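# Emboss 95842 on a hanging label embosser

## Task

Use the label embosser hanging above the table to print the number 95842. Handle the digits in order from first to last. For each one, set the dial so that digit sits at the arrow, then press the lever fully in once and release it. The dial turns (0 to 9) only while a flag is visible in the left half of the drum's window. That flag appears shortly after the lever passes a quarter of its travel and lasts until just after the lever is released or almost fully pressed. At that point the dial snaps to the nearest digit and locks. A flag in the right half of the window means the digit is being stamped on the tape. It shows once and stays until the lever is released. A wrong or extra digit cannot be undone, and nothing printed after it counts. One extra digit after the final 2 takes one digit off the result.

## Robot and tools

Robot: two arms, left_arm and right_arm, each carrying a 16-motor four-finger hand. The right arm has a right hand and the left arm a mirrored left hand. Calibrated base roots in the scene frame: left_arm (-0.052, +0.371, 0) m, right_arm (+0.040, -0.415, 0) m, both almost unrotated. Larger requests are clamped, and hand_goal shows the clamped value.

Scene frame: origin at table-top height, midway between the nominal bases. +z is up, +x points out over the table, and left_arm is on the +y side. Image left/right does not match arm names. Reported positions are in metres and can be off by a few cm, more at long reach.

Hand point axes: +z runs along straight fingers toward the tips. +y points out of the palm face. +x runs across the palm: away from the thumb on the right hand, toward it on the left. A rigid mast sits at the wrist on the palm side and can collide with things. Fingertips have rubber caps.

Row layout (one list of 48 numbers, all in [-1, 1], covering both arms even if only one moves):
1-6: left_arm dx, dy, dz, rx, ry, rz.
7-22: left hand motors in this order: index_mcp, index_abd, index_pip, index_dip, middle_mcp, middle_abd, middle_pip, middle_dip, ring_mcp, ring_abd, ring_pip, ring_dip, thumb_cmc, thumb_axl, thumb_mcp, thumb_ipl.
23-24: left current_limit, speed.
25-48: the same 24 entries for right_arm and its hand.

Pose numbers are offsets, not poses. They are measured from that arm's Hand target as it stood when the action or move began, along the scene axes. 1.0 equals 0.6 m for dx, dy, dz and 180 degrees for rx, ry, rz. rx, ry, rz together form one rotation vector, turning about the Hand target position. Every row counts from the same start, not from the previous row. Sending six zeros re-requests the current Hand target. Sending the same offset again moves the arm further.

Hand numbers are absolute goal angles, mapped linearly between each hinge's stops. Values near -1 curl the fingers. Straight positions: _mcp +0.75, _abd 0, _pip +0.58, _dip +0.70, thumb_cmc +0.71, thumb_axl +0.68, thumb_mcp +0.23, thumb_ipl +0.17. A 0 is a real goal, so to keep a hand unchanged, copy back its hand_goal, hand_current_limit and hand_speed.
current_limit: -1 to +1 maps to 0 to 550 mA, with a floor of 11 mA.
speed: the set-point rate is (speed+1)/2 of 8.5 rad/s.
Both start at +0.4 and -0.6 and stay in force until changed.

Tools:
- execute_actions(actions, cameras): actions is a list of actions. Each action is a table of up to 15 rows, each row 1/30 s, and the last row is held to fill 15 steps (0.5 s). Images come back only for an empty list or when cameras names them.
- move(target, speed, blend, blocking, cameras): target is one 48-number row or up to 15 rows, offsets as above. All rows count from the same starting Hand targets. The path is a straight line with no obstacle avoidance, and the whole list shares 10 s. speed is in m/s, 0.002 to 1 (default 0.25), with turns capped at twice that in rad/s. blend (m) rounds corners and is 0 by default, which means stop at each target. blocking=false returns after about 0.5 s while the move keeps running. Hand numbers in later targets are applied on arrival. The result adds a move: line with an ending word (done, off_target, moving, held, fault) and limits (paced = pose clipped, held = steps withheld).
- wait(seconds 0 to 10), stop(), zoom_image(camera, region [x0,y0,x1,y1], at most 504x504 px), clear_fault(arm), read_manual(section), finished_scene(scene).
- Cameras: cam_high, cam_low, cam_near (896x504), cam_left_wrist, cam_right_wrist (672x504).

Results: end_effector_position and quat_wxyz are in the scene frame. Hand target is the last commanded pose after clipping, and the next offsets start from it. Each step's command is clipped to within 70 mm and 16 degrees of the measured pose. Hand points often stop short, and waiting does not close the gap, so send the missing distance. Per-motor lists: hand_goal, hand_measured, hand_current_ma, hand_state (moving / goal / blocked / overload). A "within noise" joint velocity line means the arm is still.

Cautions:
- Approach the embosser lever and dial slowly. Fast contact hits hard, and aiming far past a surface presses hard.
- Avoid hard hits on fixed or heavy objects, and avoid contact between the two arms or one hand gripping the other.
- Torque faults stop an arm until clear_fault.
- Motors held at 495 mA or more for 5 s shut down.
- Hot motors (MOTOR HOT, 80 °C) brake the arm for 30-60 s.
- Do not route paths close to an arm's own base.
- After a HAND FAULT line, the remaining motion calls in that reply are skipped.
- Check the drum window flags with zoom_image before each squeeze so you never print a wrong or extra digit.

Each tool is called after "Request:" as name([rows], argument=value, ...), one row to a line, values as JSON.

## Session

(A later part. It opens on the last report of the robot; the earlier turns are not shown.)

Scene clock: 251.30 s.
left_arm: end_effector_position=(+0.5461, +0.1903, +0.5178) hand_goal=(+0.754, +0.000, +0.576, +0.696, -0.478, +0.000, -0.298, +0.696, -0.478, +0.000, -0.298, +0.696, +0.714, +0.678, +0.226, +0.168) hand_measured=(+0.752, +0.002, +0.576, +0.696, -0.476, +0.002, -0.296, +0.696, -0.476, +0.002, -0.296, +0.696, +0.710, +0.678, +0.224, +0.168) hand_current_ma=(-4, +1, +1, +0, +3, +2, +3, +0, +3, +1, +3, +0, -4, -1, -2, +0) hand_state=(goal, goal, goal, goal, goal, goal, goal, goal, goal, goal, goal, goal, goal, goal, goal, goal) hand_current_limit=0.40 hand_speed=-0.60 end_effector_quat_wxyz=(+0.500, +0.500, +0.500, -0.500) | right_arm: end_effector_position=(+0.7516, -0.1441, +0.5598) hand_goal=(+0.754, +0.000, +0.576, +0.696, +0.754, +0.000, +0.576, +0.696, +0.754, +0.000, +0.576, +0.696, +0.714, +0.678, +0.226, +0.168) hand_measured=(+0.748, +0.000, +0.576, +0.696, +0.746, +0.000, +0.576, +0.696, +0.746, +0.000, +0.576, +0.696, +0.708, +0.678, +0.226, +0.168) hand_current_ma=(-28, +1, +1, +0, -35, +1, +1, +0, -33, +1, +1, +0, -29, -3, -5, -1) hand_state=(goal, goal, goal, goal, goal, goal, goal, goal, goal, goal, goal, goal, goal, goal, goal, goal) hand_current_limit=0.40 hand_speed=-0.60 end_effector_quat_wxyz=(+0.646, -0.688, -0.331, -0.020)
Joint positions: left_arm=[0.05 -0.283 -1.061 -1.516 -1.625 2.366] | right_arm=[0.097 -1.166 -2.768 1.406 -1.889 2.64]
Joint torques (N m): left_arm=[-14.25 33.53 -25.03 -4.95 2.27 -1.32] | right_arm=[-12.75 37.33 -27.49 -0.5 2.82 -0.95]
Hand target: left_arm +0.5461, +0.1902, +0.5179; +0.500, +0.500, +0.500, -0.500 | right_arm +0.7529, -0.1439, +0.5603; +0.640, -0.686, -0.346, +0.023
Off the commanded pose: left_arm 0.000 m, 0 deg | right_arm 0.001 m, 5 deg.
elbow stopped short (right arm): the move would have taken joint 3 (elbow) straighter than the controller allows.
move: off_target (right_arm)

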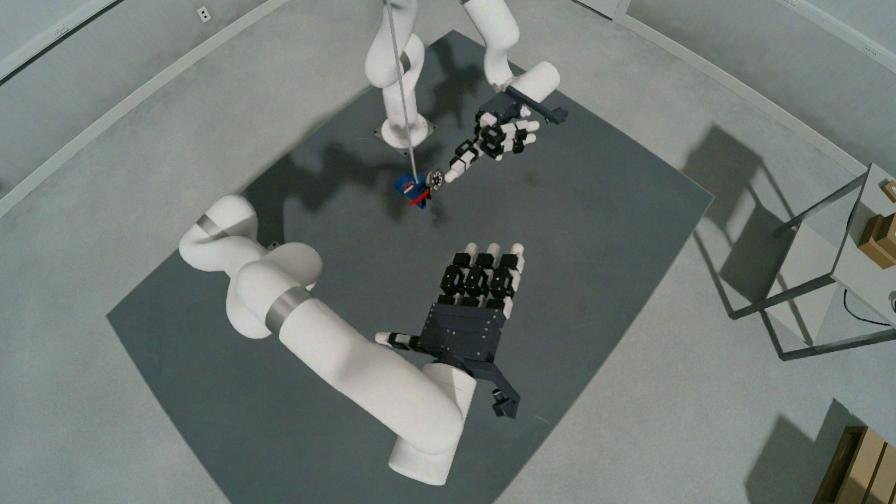

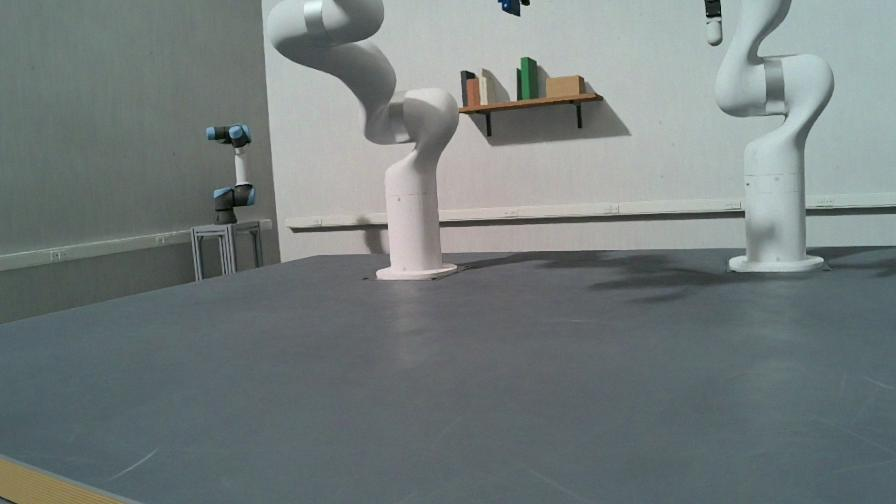

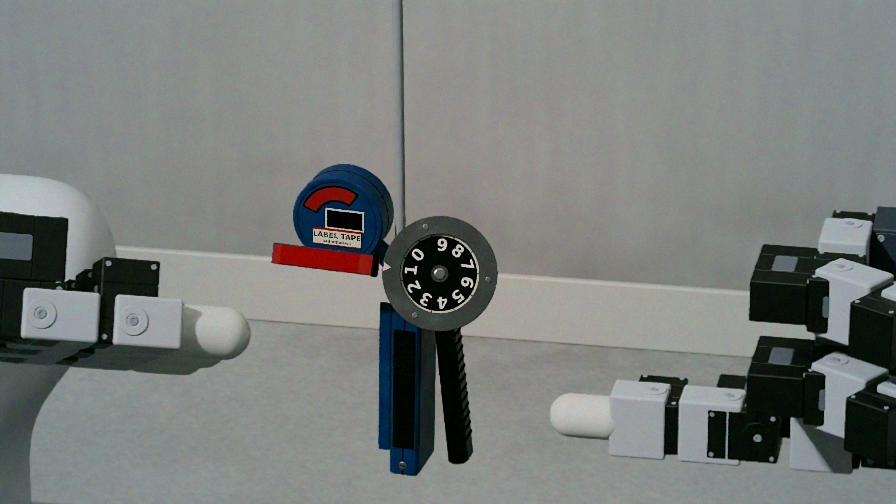

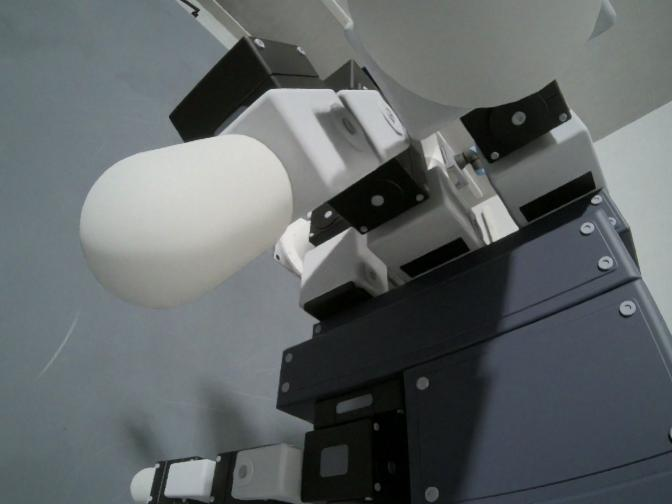

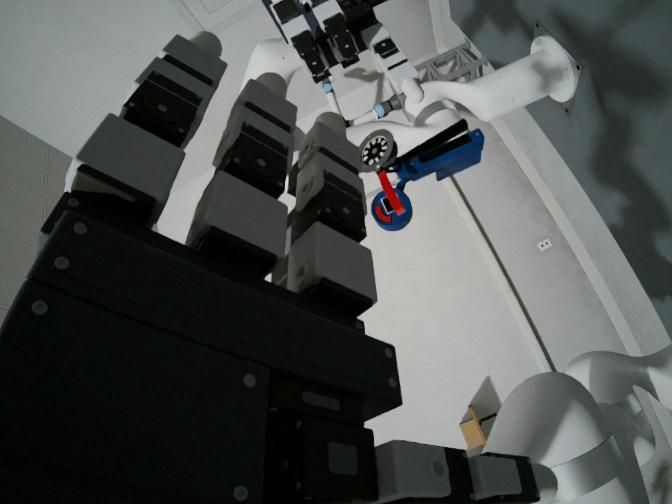

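Request:
move(target=[-0.005,-0.055,0,0,0,0,0.754,0,0.576,0.696,-0.479,0,-0.299,0.696,-0.479,0,-0.299,0.696,0.714,0.678,0.226,0.168,0.4,-0.6,0,0,0,0,0,0,0.754,0,0.576,0.696,0.754,0,0.576,0.696,0.754,0,0.576,0.696,0.714,0.678,0.226,0.168,0.4,-0.6], speed=0.06, cameras=["cam_near","cam_high"])

Request:
zoom_image(camera="cam_high", region=[395, 160, 465, 220])

Request:
zoom_image(camera="cam_near", region=[365, 200, 545, 480])

Scene clock: 265.83 s.
left_arm: end_effector_position=(+0.5432, +0.1573, +0.5179) hand_goal=(+0.754, +0.000, +0.576, +0.696, -0.478, +0.000, -0.298, +0.696, -0.478, +0.000, -0.298, +0.696, +0.714, +0.678, +0.226, +0.168) hand_measured=(+0.752, +0.002, +0.576, +0.696, -0.476, +0.002, -0.296, +0.696, -0.476, +0.002, -0.296, +0.696, +0.710, +0.678, +0.224, +0.168) hand_current_ma=(-3, +1, +1, +0, +3, +2, +3, +0, +3, +1, +3, +0, -4, -1, -2, +0) hand_state=(goal, goal, goal, goal, goal, goal, goal, goal, goal, goal, goal, goal, goal, goal, goal, goal) hand_current_limit=0.40 hand_speed=-0.60 end_effector_quat_wxyz=(+0.500, +0.500, +0.500, -0.500) | right_arm: end_effector_position=(+0.7516, -0.1441, +0.5598) hand_goal=(+0.754, +0.000, +0.576, +0.696, +0.754, +0.000, +0.576, +0.696, +0.754, +0.000, +0.576, +0.696, +0.714, +0.678, +0.226, +0.168) hand_measured=(+0.748, +0.000, +0.576, +0.696, +0.746, +0.000, +0.576, +0.696, +0.746, +0.000, +0.576, +0.696, +0.708, +0.678, +0.226, +0.168) hand_current_ma=(-28, +1, +1, +0, -35, +1, +1, +0, -33, +1, +1, +0, -29, -3, -5, -1) hand_state=(goal, goal, goal, goal, goal, goal, goal, goal, goal, goal, goal, goal, goal, goal, goal, goal) hand_current_limit=0.40 hand_speed=-0.60 end_effector_quat_wxyz=(+0.646, -0.688, -0.331, -0.020)
Joint positions: left_arm=[-0.014 -0.272 -1.048 -1.561 -1.58 2.367] | right_arm=[0.097 -1.166 -2.768 1.406 -1.889 2.64]
Joint torques (N m): left_arm=[-14.18 33.06 -16.09 -4.8 2.29 1.97] | right_arm=[-12.76 47.34 -26.04 -0.41 2.86 -0.87]
Hand target: left_arm +0.5431, +0.1572, +0.5179; +0.500, +0.500, +0.500, -0.500 | right_arm +0.7529, -0.1439, +0.5603; +0.640, -0.686, -0.346, +0.023
Off the commanded pose: left_arm 0.000 m, 0 deg | right_arm 0.001 m, 5 deg.
elbow stopped short (right arm): the move would have taken joint 3 (elbow) straighter than the controller allows.
move: off_target (right_arm)
Images, in order (width x height): cam_high 896x504, cam_near 896x504.

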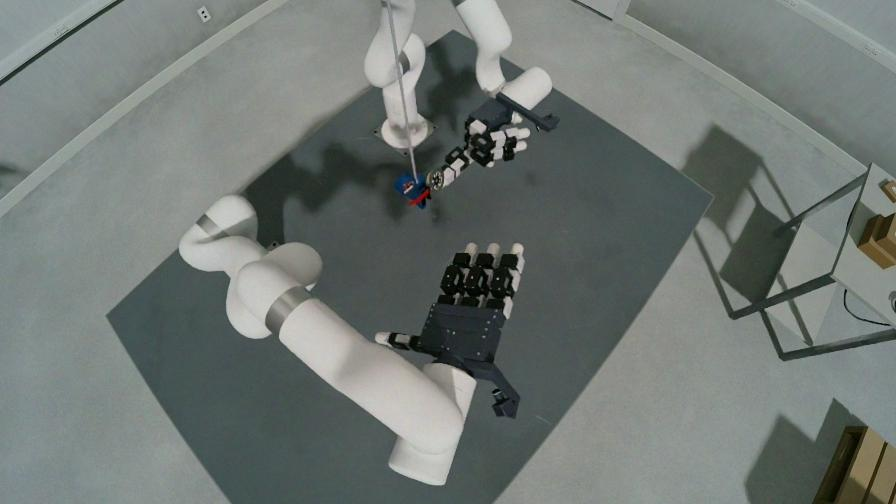

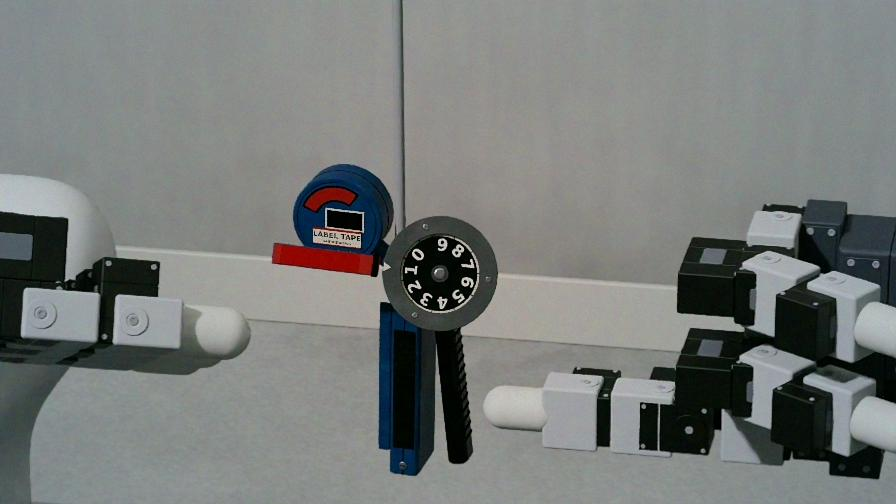

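Scaled by 7.200 from the camera's 896x504 image, which has a finer 1280x720 frame.

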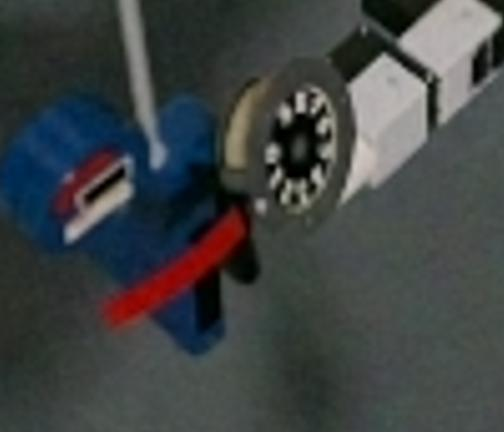

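Scaled by 1.800 from the camera's 896x504 image, which has a finer 1280x720 frame.

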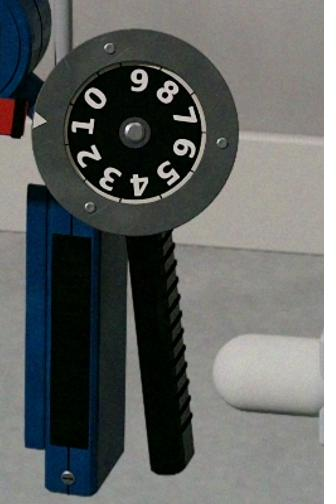

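Request:
move(target=[0,0,0,0,0,0,0.754,0,0.576,0.696,-0.479,0,-0.299,0.696,-0.479,0,-0.299,0.696,0.714,0.678,0.226,0.168,0.4,-0.6,-0.248,0.073,0.344,-0.101,-0.287,0,0.754,0,0.576,0.696,0.754,0,0.576,0.696,0.754,0,0.576,0.696,0.714,0.678,0.226,0.168,0.4,-0.6], speed=0.12, cameras=["cam_high","cam_near","cam_right_wrist"])

Request:
zoom_image(camera="cam_right_wrist", region=[280, 50, 460, 250])

Scene clock: 314.30 s.
left_arm: end_effector_position=(+0.5432, +0.1572, +0.5179) hand_goal=(+0.754, +0.000, +0.576, +0.696, -0.478, +0.000, -0.298, +0.696, -0.478, +0.000, -0.298, +0.696, +0.714, +0.678, +0.226, +0.168) hand_measured=(+0.752, +0.002, +0.576, +0.696, -0.476, +0.002, -0.296, +0.696, -0.476, +0.002, -0.296, +0.696, +0.710, +0.678, +0.224, +0.168) hand_current_ma=(-3, +1, +1, +0, +3, +2, +3, +0, +3, +1, +3, +0, -4, -1, -2, +0) hand_state=(goal, goal, goal, goal, goal, goal, goal, goal, goal, goal, goal, goal, goal, goal, goal, goal) hand_current_limit=0.40 hand_speed=-0.60 end_effector_quat_wxyz=(+0.500, +0.500, +0.500, -0.500) | right_arm: end_effector_position=(+0.6041, -0.1001, +0.7667) hand_goal=(+0.754, +0.000, +0.576, +0.696, +0.754, +0.000, +0.576, +0.696, +0.754, +0.000, +0.576, +0.696, +0.714, +0.678, +0.226, +0.168) hand_measured=(+0.748, +0.000, +0.576, +0.696, +0.746, +0.000, +0.576, +0.696, +0.746, +0.000, +0.576, +0.696, +0.708, +0.678, +0.226, +0.168) hand_current_ma=(-28, +1, +1, +0, -35, +1, +1, +0, -33, +1, +1, +0, -29, -3, -5, -1) hand_state=(goal, goal, goal, goal, goal, goal, goal, goal, goal, goal, goal, goal, goal, goal, goal, goal) hand_current_limit=0.40 hand_speed=-0.60 end_effector_quat_wxyz=(-0.313, +0.717, +0.581, +0.224)
Joint positions: left_arm=[-0.014 -0.272 -1.048 -1.561 -1.58 2.367] | right_arm=[0.355 -0.357 -2.107 0.751 -1.491 2.177]
Joint torques (N m): left_arm=[-14.07 33.38 -16 -5.27 -1.13 1.67] | right_arm=[16.36 33.07 -14.53 -1.86 3.34 -0.81]
Hand target: left_arm +0.5431, +0.1572, +0.5179; +0.500, +0.500, +0.500, -0.500 | right_arm +0.6041, -0.1001, +0.7667; -0.313, +0.717, +0.581, +0.224
Off the commanded pose: left_arm 0.000 m, 0 deg | right_arm 0.000 m, 0 deg.
move: done
Images, in order (width x height): cam_high 896x504, cam_near 896x504, cam_right_wrist 672x504.

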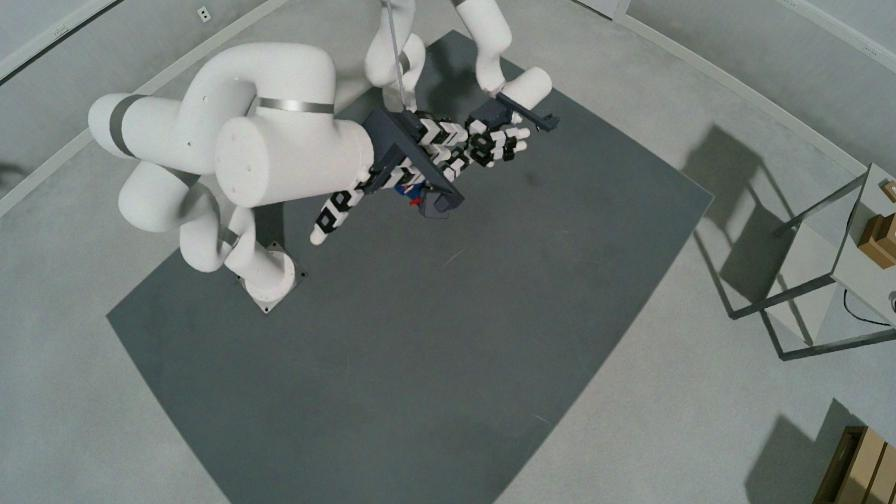

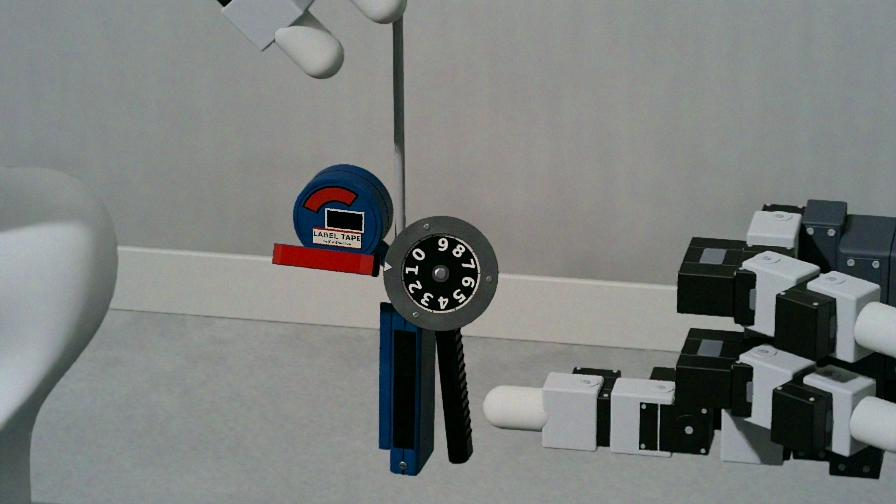

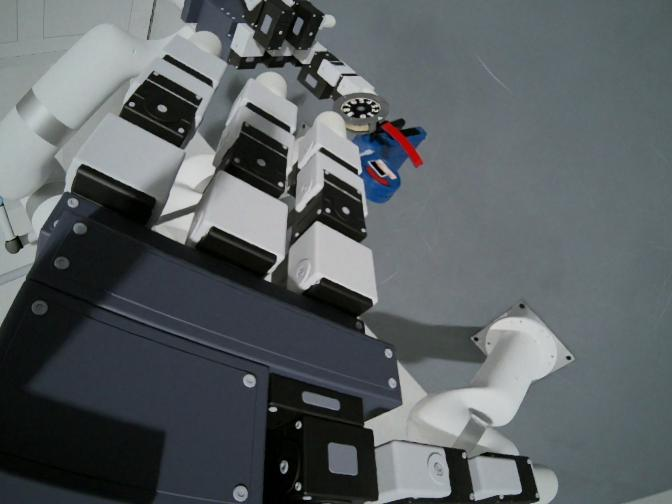

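Scaled by 2.520 from the camera's 672x504 image, which has a finer 960x720 frame.

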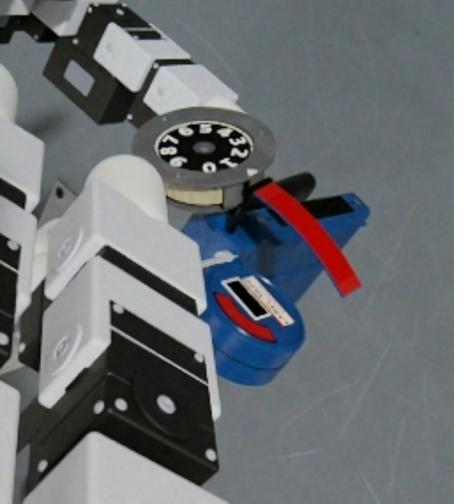

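Request:
zoom_image(camera="cam_right_wrist", region=[325, 80, 415, 160])

Scaled by 5.600 from the camera's 672x504 image, which has a finer 960x720 frame.

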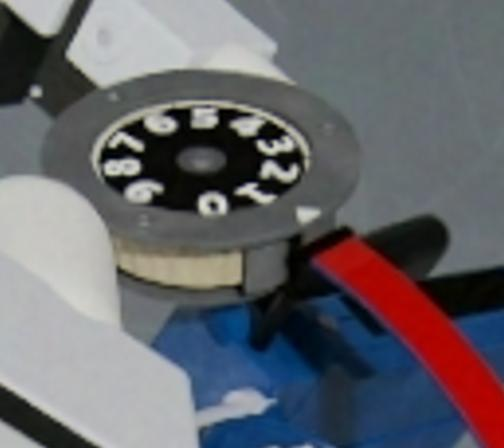

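Request:
move(target=[0,-0.0167,0,0,0,0,0.754,0,0.576,0.696,-0.479,0,-0.299,0.696,-0.479,0,-0.299,0.696,0.714,0.678,0.226,0.168,0.4,-0.6,0,0,0,0,0,0,0.754,0,0.576,0.696,0.754,0,0.576,0.696,0.754,0,0.576,0.696,0.714,0.678,0.226,0.168,0.4,-0.6], speed=0.03, cameras=["cam_near"])

Request:
zoom_image(camera="cam_near", region=[265, 150, 515, 480])

Scene clock: 327.43 s.
left_arm: end_effector_position=(+0.5431, +0.1472, +0.5179) hand_goal=(+0.754, +0.000, +0.576, +0.696, -0.478, +0.000, -0.298, +0.696, -0.478, +0.000, -0.298, +0.696, +0.714, +0.678, +0.226, +0.168) hand_measured=(+0.752, +0.002, +0.576, +0.696, -0.476, +0.002, -0.296, +0.696, -0.476, +0.002, -0.296, +0.696, +0.710, +0.678, +0.224, +0.168) hand_current_ma=(-3, +1, +1, +0, +3, +2, +3, +0, +3, +1, +3, +0, -4, -1, -2, +0) hand_state=(goal, goal, goal, goal, goal, goal, goal, goal, goal, goal, goal, goal, goal, goal, goal, goal) hand_current_limit=0.40 hand_speed=-0.60 end_effector_quat_wxyz=(+0.500, +0.500, +0.500, -0.500) | right_arm: end_effector_position=(+0.6041, -0.1001, +0.7667) hand_goal=(+0.754, +0.000, +0.576, +0.696, +0.754, +0.000, +0.576, +0.696, +0.754, +0.000, +0.576, +0.696, +0.714, +0.678, +0.226, +0.168) hand_measured=(+0.748, +0.000, +0.576, +0.696, +0.746, +0.000, +0.576, +0.696, +0.746, +0.000, +0.576, +0.696, +0.708, +0.678, +0.226, +0.168) hand_current_ma=(-28, +1, +1, +0, -35, +1, +1, +0, -33, +1, +1, +0, -29, -3, -5, -1) hand_state=(goal, goal, goal, goal, goal, goal, goal, goal, goal, goal, goal, goal, goal, goal, goal, goal) hand_current_limit=0.40 hand_speed=-0.60 end_effector_quat_wxyz=(-0.313, +0.717, +0.581, +0.224)
Joint positions: left_arm=[-0.034 -0.272 -1.048 -1.575 -1.566 2.367] | right_arm=[0.355 -0.357 -2.107 0.75 -1.491 2.177]
Joint torques (N m): left_arm=[-14.03 30.8 -18.07 -5.54 2.27 1.46] | right_arm=[16.47 34.43 -21.89 -1.65 2.1 -0.81]
Hand target: left_arm +0.5431, +0.1472, +0.5179; +0.500, +0.500, +0.500, -0.500 | right_arm +0.6041, -0.1001, +0.7667; -0.313, +0.717, +0.581, +0.224
Off the commanded pose: left_arm 0.000 m, 0 deg | right_arm 0.000 m, 0 deg.
move: done
Images, in order (width x height): cam_near 896x504.

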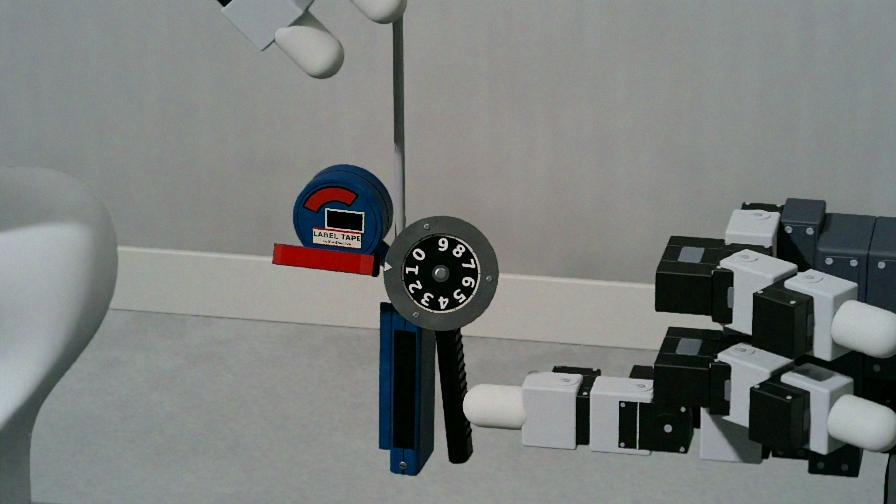

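Scaled by 1.527 from the camera's 896x504 image, which has a finer 1280x720 frame.

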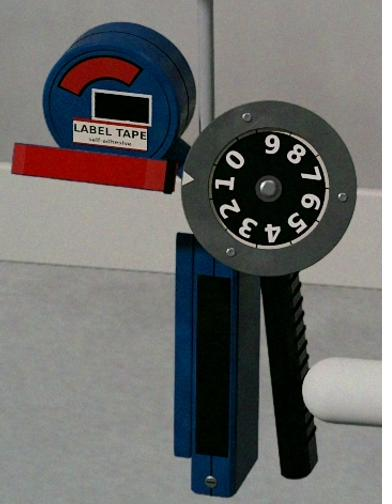

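Request:
move(target=[0,-0.00667,0,0,0,0,0.754,0,0.576,0.696,-0.479,0,-0.299,0.696,-0.479,0,-0.299,0.696,0.714,0.678,0.226,0.168,0.4,-0.6,0,0,0,0,0,0,0.754,0,0.576,0.696,0.754,0,0.576,0.696,0.754,0,0.576,0.696,0.714,0.678,0.226,0.168,0.4,-0.6], speed=0.03, cameras=["cam_near"])

Request:
zoom_image(camera="cam_near", region=[265, 150, 515, 480])

Scene clock: 334.40 s.
left_arm: end_effector_position=(+0.5431, +0.1432, +0.5179) hand_goal=(+0.754, +0.000, +0.576, +0.696, -0.478, +0.000, -0.298, +0.696, -0.478, +0.000, -0.298, +0.696, +0.714, +0.678, +0.226, +0.168) hand_measured=(+0.752, +0.002, +0.576, +0.696, -0.476, +0.002, -0.296, +0.696, -0.476, +0.002, -0.296, +0.696, +0.710, +0.678, +0.224, +0.168) hand_current_ma=(-3, +1, +1, +0, +3, +2, +3, +0, +3, +1, +3, +0, -4, -1, -2, +0) hand_state=(goal, goal, goal, goal, goal, goal, goal, goal, goal, goal, goal, goal, goal, goal, goal, goal) hand_current_limit=0.40 hand_speed=-0.60 end_effector_quat_wxyz=(+0.500, +0.500, +0.500, -0.500) | right_arm: end_effector_position=(+0.6041, -0.1001, +0.7667) hand_goal=(+0.754, +0.000, +0.576, +0.696, +0.754, +0.000, +0.576, +0.696, +0.754, +0.000, +0.576, +0.696, +0.714, +0.678, +0.226, +0.168) hand_measured=(+0.748, +0.000, +0.576, +0.696, +0.746, +0.000, +0.576, +0.696, +0.746, +0.000, +0.576, +0.696, +0.708, +0.678, +0.226, +0.168) hand_current_ma=(-28, +1, +1, +0, -35, +1, +1, +0, -33, +1, +1, +0, -29, -3, -5, -1) hand_state=(goal, goal, goal, goal, goal, goal, goal, goal, goal, goal, goal, goal, goal, goal, goal, goal) hand_current_limit=0.40 hand_speed=-0.60 end_effector_quat_wxyz=(-0.313, +0.717, +0.581, +0.224)
Joint positions: left_arm=[-0.042 -0.272 -1.048 -1.581 -1.561 2.367] | right_arm=[0.355 -0.357 -2.107 0.75 -1.491 2.177]
Joint torques (N m): left_arm=[-14.54 14.97 -28.21 -4.97 2.26 -0.09] | right_arm=[17.93 33.26 -23.94 -1.41 1.52 -0.81]
Hand target: left_arm +0.5431, +0.1432, +0.5179; +0.500, +0.500, +0.500, -0.500 | right_arm +0.6041, -0.1001, +0.7667; -0.313, +0.717, +0.581, +0.224
Off the commanded pose: left_arm 0.000 m, 0 deg | right_arm 0.000 m, 0 deg.
move: done
Images, in order (width x height): cam_near 896x504.

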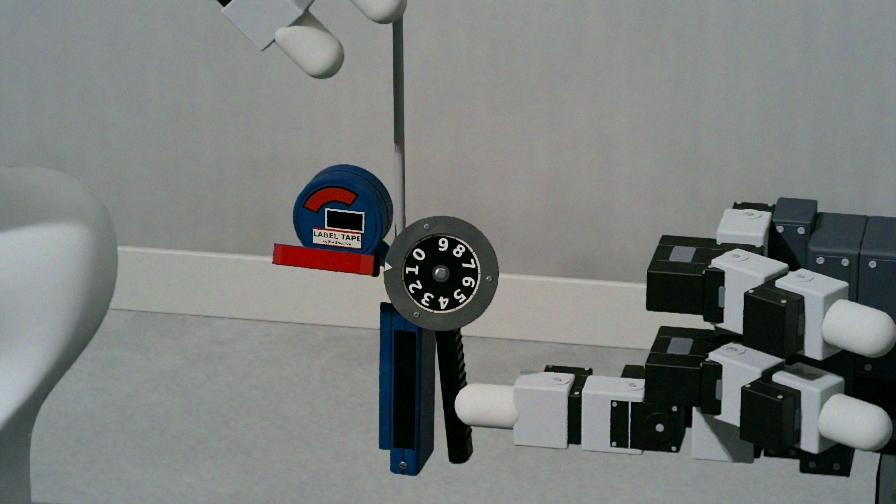

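Scaled by 1.527 from the camera's 896x504 image, which has a finer 1280x720 frame.

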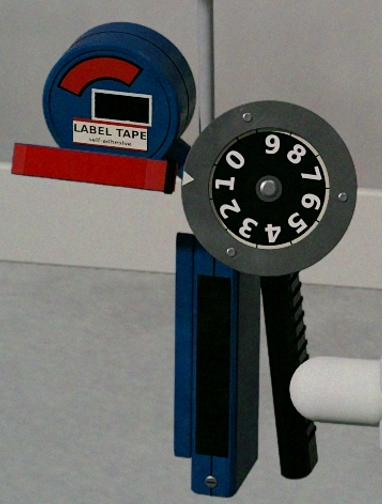

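Request:
execute_actions(actions=[])

Request:
zoom_image(camera="cam_right_wrist", region=[325, 40, 435, 140])

Request:
zoom_image(camera="cam_left_wrist", region=[200, 0, 500, 200])

Scene clock: 337.30 s.
left_arm: end_effector_position=(+0.5431, +0.1432, +0.5179) hand_goal=(+0.754, +0.000, +0.576, +0.696, -0.478, +0.000, -0.298, +0.696, -0.478, +0.000, -0.298, +0.696, +0.714, +0.678, +0.226, +0.168) hand_measured=(+0.752, +0.002, +0.576, +0.696, -0.476, +0.002, -0.296, +0.696, -0.476, +0.002, -0.296, +0.696, +0.710, +0.678, +0.224, +0.168) hand_current_ma=(-3, +1, +1, +0, +3, +2, +3, +0, +3, +1, +3, +0, -4, -1, -2, +0) hand_state=(goal, goal, goal, goal, goal, goal, goal, goal, goal, goal, goal, goal, goal, goal, goal, goal) hand_current_limit=0.40 hand_speed=-0.60 end_effector_quat_wxyz=(+0.500, +0.500, +0.500, -0.500) | right_arm: end_effector_position=(+0.6041, -0.1001, +0.7667) hand_goal=(+0.754, +0.000, +0.576, +0.696, +0.754, +0.000, +0.576, +0.696, +0.754, +0.000, +0.576, +0.696, +0.714, +0.678, +0.226, +0.168) hand_measured=(+0.748, +0.000, +0.576, +0.696, +0.746, +0.000, +0.576, +0.696, +0.746, +0.000, +0.576, +0.696, +0.708, +0.678, +0.226, +0.168) hand_current_ma=(-28, +1, +1, +0, -35, +1, +1, +0, -33, +1, +1, +0, -29, -3, -5, -1) hand_state=(goal, goal, goal, goal, goal, goal, goal, goal, goal, goal, goal, goal, goal, goal, goal, goal) hand_current_limit=0.40 hand_speed=-0.60 end_effector_quat_wxyz=(-0.313, +0.717, +0.581, +0.224)
Joint positions: left_arm=[-0.042 -0.272 -1.048 -1.581 -1.561 2.367] | right_arm=[0.355 -0.357 -2.107 0.75 -1.491 2.177]
Joint velocities: within noise
Joint torques (N m): left_arm=[-13.99 15.57 -27.82 -4.8 2.26 0.93] | right_arm=[15.19 33.38 -24.24 -1.31 1.09 -0.78]
Hand target: left_arm +0.5431, +0.1432, +0.5179; +0.500, +0.500, +0.500, -0.500 | right_arm +0.6041, -0.1001, +0.7667; -0.313, +0.717, +0.581, +0.224
Off the commanded pose: left_arm 0.000 m, 0 deg | right_arm 0.000 m, 0 deg.

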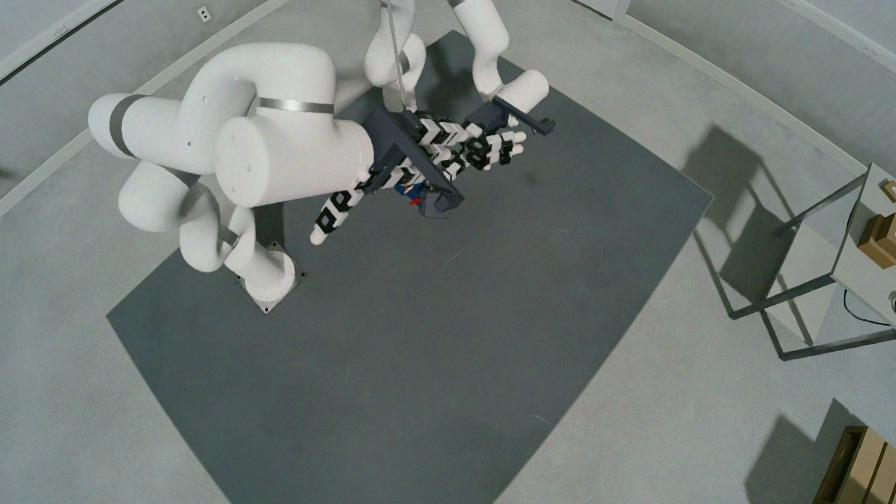

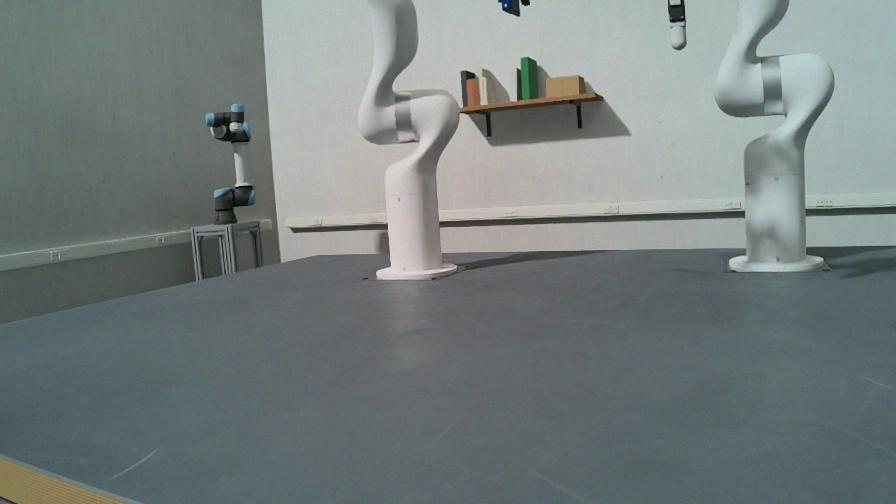

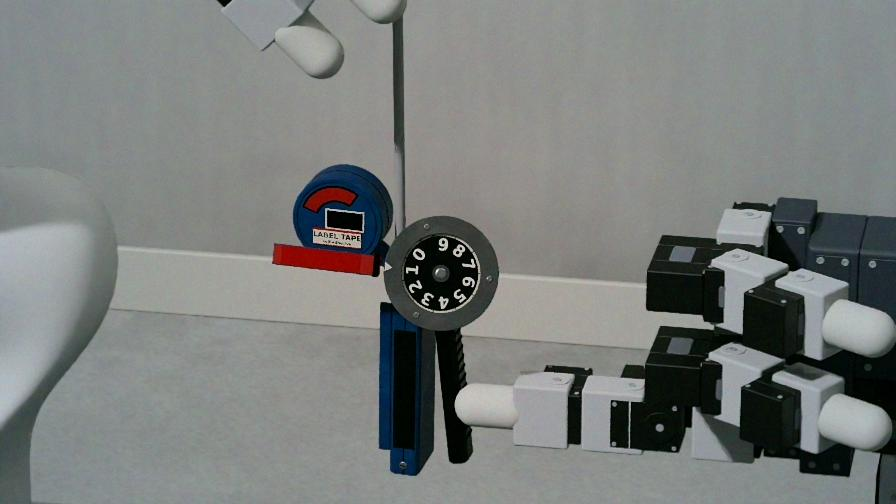

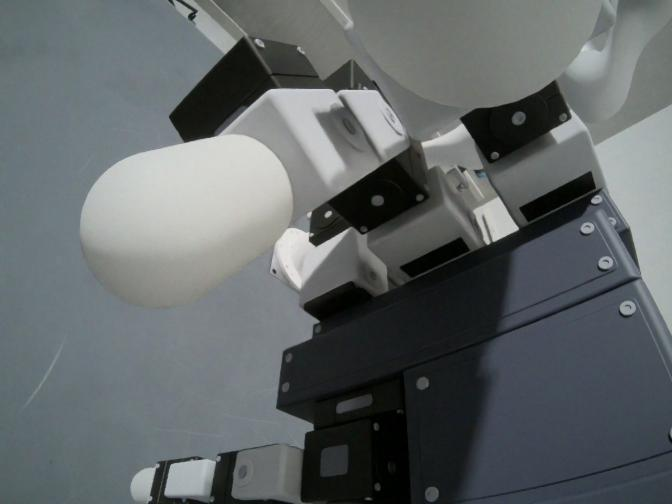

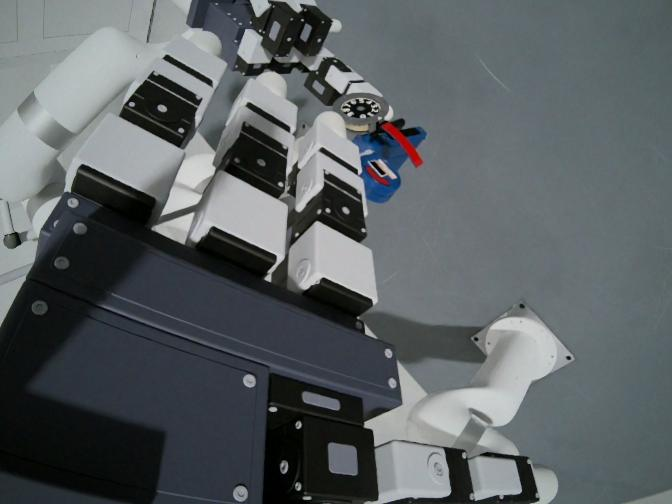

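Scaled by 4.582 from the camera's 672x504 image, which has a finer 960x720 frame.

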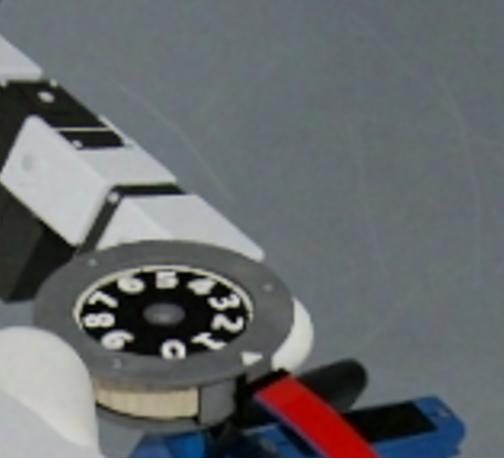

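Scaled by 1.680 from the camera's 672x504 image, which has a finer 960x720 frame.

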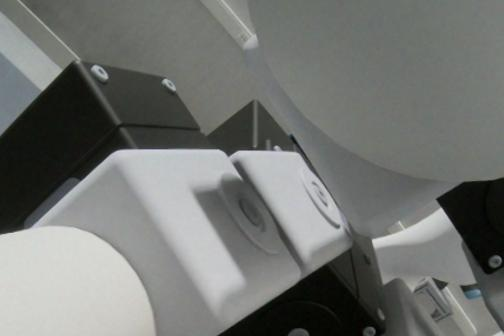

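Request:
move([
  [0,0.025,0,0,0,0,0.754,0,0.576,0.696,-0.479,0,-0.299,0.696,-0.479,0,-0.299,0.696,0.714,0.678,0.226,0.168,0.4,-0.6,0,0,0,0,0,0,0.754,0,0.576,0.696,0.754,0,0.576,0.696,0.754,0,0.576,0.696,0.714,0.678,0.226,0.168,0.4,-0.6],
  [-0.0167,0.025,0,0,0,0,0.754,0,0.576,0.696,-0.479,0,-0.299,0.696,-0.479,0,-0.299,0.696,0.714,0.678,0.226,0.168,0.4,-0.6,0,0,0,0,0,0,0.754,0,0.576,0.696,0.754,0,0.576,0.696,0.754,0,0.576,0.696,0.714,0.678,0.226,0.168,0.4,-0.6],
  [-0.0167,0.007,0,0,0,0,0.754,0,0.576,0.696,-0.479,0,-0.299,0.696,-0.479,0,-0.299,0.696,0.714,0.678,0.226,0.168,0.4,-0.6,0,0,0,0,0,0,0.754,0,0.576,0.696,0.754,0,0.576,0.696,0.754,0,0.576,0.696,0.714,0.678,0.226,0.168,0.4,-0.6],
], speed=0.04, cameras=["cam_near","cam_right_wrist"])

Request:
zoom_image(camera="cam_near", region=[265, 150, 515, 480])

Request:
zoom_image(camera="cam_right_wrist", region=[325, 40, 435, 140])

Scene clock: 349.70 s.
left_arm: end_effector_position=(+0.5331, +0.1474, +0.5179) hand_goal=(+0.754, +0.000, +0.576, +0.696, -0.478, +0.000, -0.298, +0.696, -0.478, +0.000, -0.298, +0.696, +0.714, +0.678, +0.226, +0.168) hand_measured=(+0.752, +0.002, +0.576, +0.696, -0.476, +0.002, -0.296, +0.696, -0.476, +0.002, -0.296, +0.696, +0.710, +0.678, +0.224, +0.168) hand_current_ma=(-3, +2, +1, +0, +2, +2, +3, +0, +3, +1, +3, +0, -4, -1, -2, +0) hand_state=(goal, goal, goal, goal, goal, goal, goal, goal, goal, goal, goal, goal, goal, goal, goal, goal) hand_current_limit=0.40 hand_speed=-0.60 end_effector_quat_wxyz=(+0.500, +0.500, +0.500, -0.500) | right_arm: end_effector_position=(+0.6041, -0.1001, +0.7667) hand_goal=(+0.754, +0.000, +0.576, +0.696, +0.754, +0.000, +0.576, +0.696, +0.754, +0.000, +0.576, +0.696, +0.714, +0.678, +0.226, +0.168) hand_measured=(+0.748, +0.000, +0.576, +0.696, +0.746, +0.000, +0.576, +0.696, +0.746, +0.000, +0.576, +0.696, +0.708, +0.678, +0.226, +0.168) hand_current_ma=(-28, +1, +1, +0, -35, +1, +1, +0, -33, +1, +1, +0, -29, -3, -5, -1) hand_state=(goal, goal, goal, goal, goal, goal, goal, goal, goal, goal, goal, goal, goal, goal, goal, goal) hand_current_limit=0.40 hand_speed=-0.60 end_effector_quat_wxyz=(-0.313, +0.717, +0.581, +0.224)
Joint positions: left_arm=[-0.034 -0.249 -1.018 -1.575 -1.567 2.373] | right_arm=[0.355 -0.357 -2.107 0.75 -1.491 2.177]
Joint torques (N m): left_arm=[-13.95 27.91 -20.17 -4.98 2.29 1.79] | right_arm=[15.6 33.5 -24.84 -1.48 0.22 -0.85]
Hand target: left_arm +0.5331, +0.1474, +0.5179; +0.500, +0.500, +0.500, -0.500 | right_arm +0.6041, -0.1001, +0.7667; -0.313, +0.717, +0.581, +0.224
Off the commanded pose: left_arm 0.000 m, 0 deg | right_arm 0.000 m, 0 deg.
move: done
Images, in order (width x height): cam_near 896x504, cam_right_wrist 672x504.

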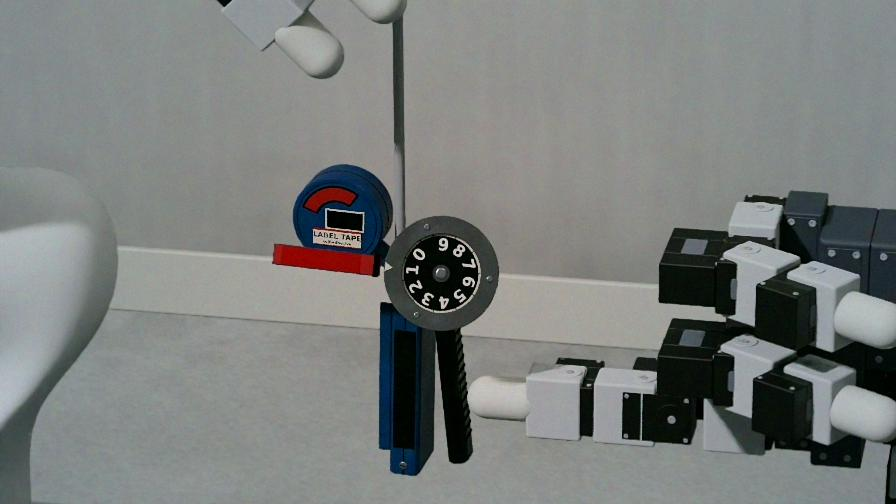

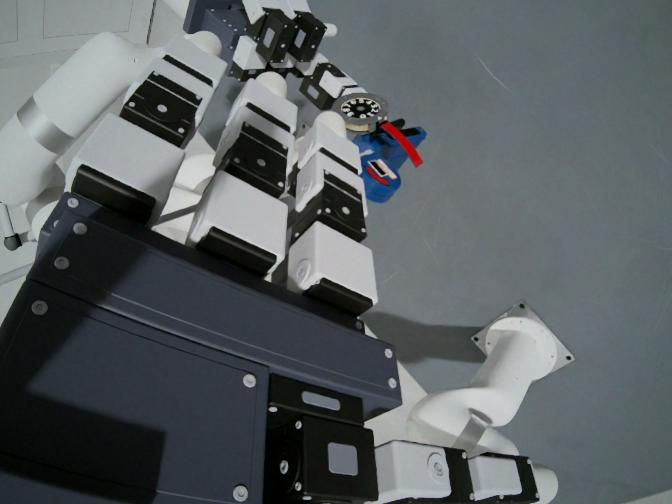

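Scaled by 1.527 from the camera's 896x504 image, which has a finer 1280x720 frame.

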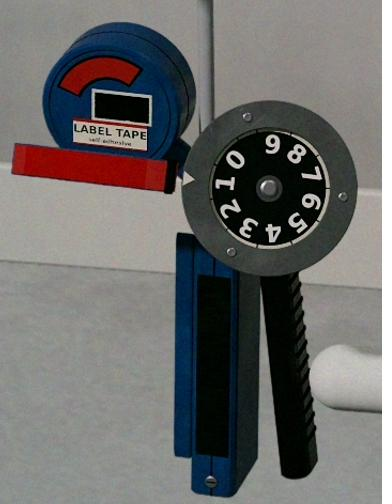

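Scaled by 4.582 from the camera's 672x504 image, which has a finer 960x720 frame.

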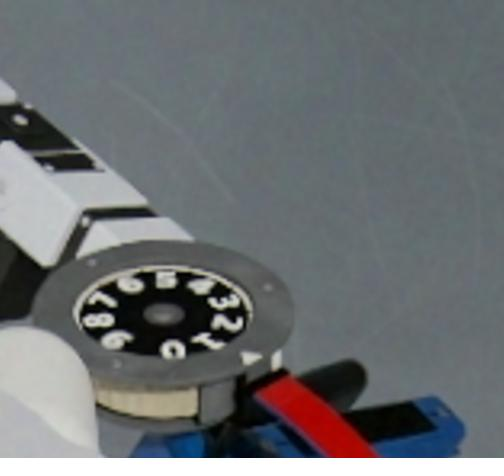

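Request:
move(target=[0,-0.0083,0,0,0,0,0.754,0,0.576,0.696,-0.479,0,-0.299,0.696,-0.479,0,-0.299,0.696,0.714,0.678,0.226,0.168,0.4,-0.6,0,0,0,0,0,0,0.754,0,0.576,0.696,0.754,0,0.576,0.696,0.754,0,0.576,0.696,0.714,0.678,0.226,0.168,0.4,-0.6], speed=0.04, cameras=["cam_near","cam_right_wrist"])

Request:
zoom_image(camera="cam_near", region=[265, 150, 515, 480])

Request:
zoom_image(camera="cam_right_wrist", region=[325, 40, 435, 140])

Scene clock: 354.93 s.
left_arm: end_effector_position=(+0.5331, +0.1425, +0.5179) hand_goal=(+0.754, +0.000, +0.576, +0.696, -0.478, +0.000, -0.298, +0.696, -0.478, +0.000, -0.298, +0.696, +0.714, +0.678, +0.226, +0.168) hand_measured=(+0.752, +0.002, +0.576, +0.696, -0.476, +0.002, -0.296, +0.696, -0.476, +0.002, -0.296, +0.696, +0.710, +0.678, +0.224, +0.168) hand_current_ma=(-3, +2, +1, +0, +2, +2, +3, +0, +3, +1, +3, +0, -4, -1, -2, +0) hand_state=(goal, goal, goal, goal, goal, goal, goal, goal, goal, goal, goal, goal, goal, goal, goal, goal) hand_current_limit=0.40 hand_speed=-0.60 end_effector_quat_wxyz=(+0.500, +0.500, +0.500, -0.500) | right_arm: end_effector_position=(+0.6041, -0.1001, +0.7667) hand_goal=(+0.754, +0.000, +0.576, +0.696, +0.754, +0.000, +0.576, +0.696, +0.754, +0.000, +0.576, +0.696, +0.714, +0.678, +0.226, +0.168) hand_measured=(+0.748, +0.000, +0.576, +0.696, +0.746, +0.000, +0.576, +0.696, +0.746, +0.000, +0.576, +0.696, +0.708, +0.678, +0.226, +0.168) hand_current_ma=(-28, +1, +1, +0, -35, +1, +1, +0, -33, +1, +1, +0, -29, -3, -5, -1) hand_state=(goal, goal, goal, goal, goal, goal, goal, goal, goal, goal, goal, goal, goal, goal, goal, goal) hand_current_limit=0.40 hand_speed=-0.60 end_effector_quat_wxyz=(-0.313, +0.717, +0.581, +0.224)
Joint positions: left_arm=[-0.044 -0.249 -1.019 -1.582 -1.56 2.373] | right_arm=[0.355 -0.357 -2.107 0.75 -1.491 2.177]
Joint torques (N m): left_arm=[-12.77 14.84 -27.61 -4.79 2.25 0.83] | right_arm=[16.08 33.36 -24.7 -1.2 -0.15 -0.76]
Hand target: left_arm +0.5331, +0.1424, +0.5179; +0.500, +0.500, +0.500, -0.500 | right_arm +0.6041, -0.1001, +0.7667; -0.313, +0.717, +0.581, +0.224
Off the commanded pose: left_arm 0.000 m, 0 deg | right_arm 0.000 m, 0 deg.
move: done
Images, in order (width x height): cam_near 896x504, cam_right_wrist 672x504.

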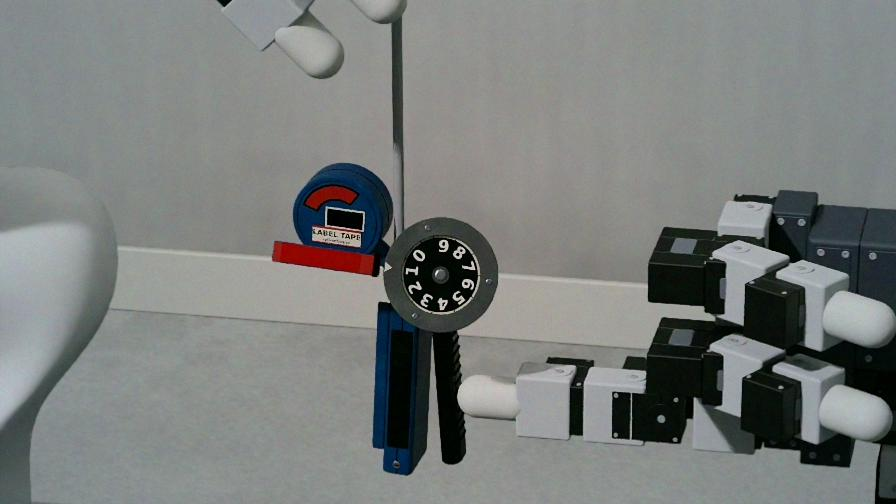

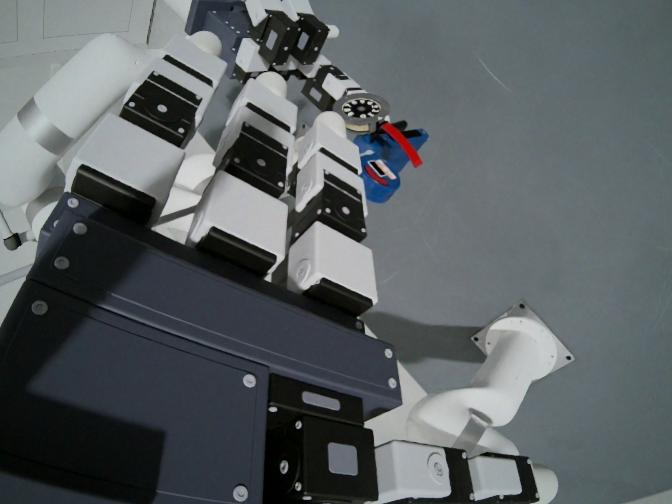

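Scaled by 1.527 from the camera's 896x504 image, which has a finer 1280x720 frame.

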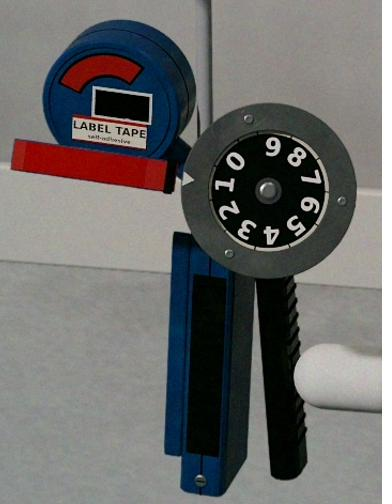

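Scaled by 4.582 from the camera's 672x504 image, which has a finer 960x720 frame.

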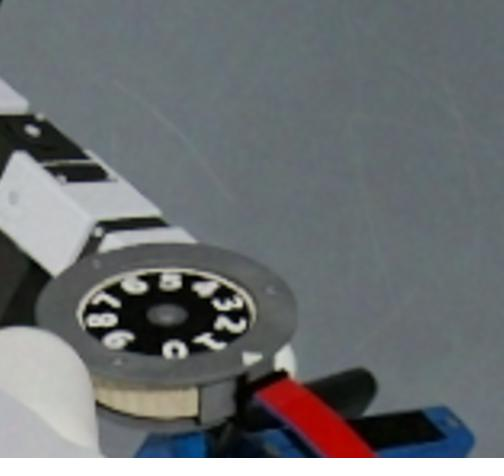

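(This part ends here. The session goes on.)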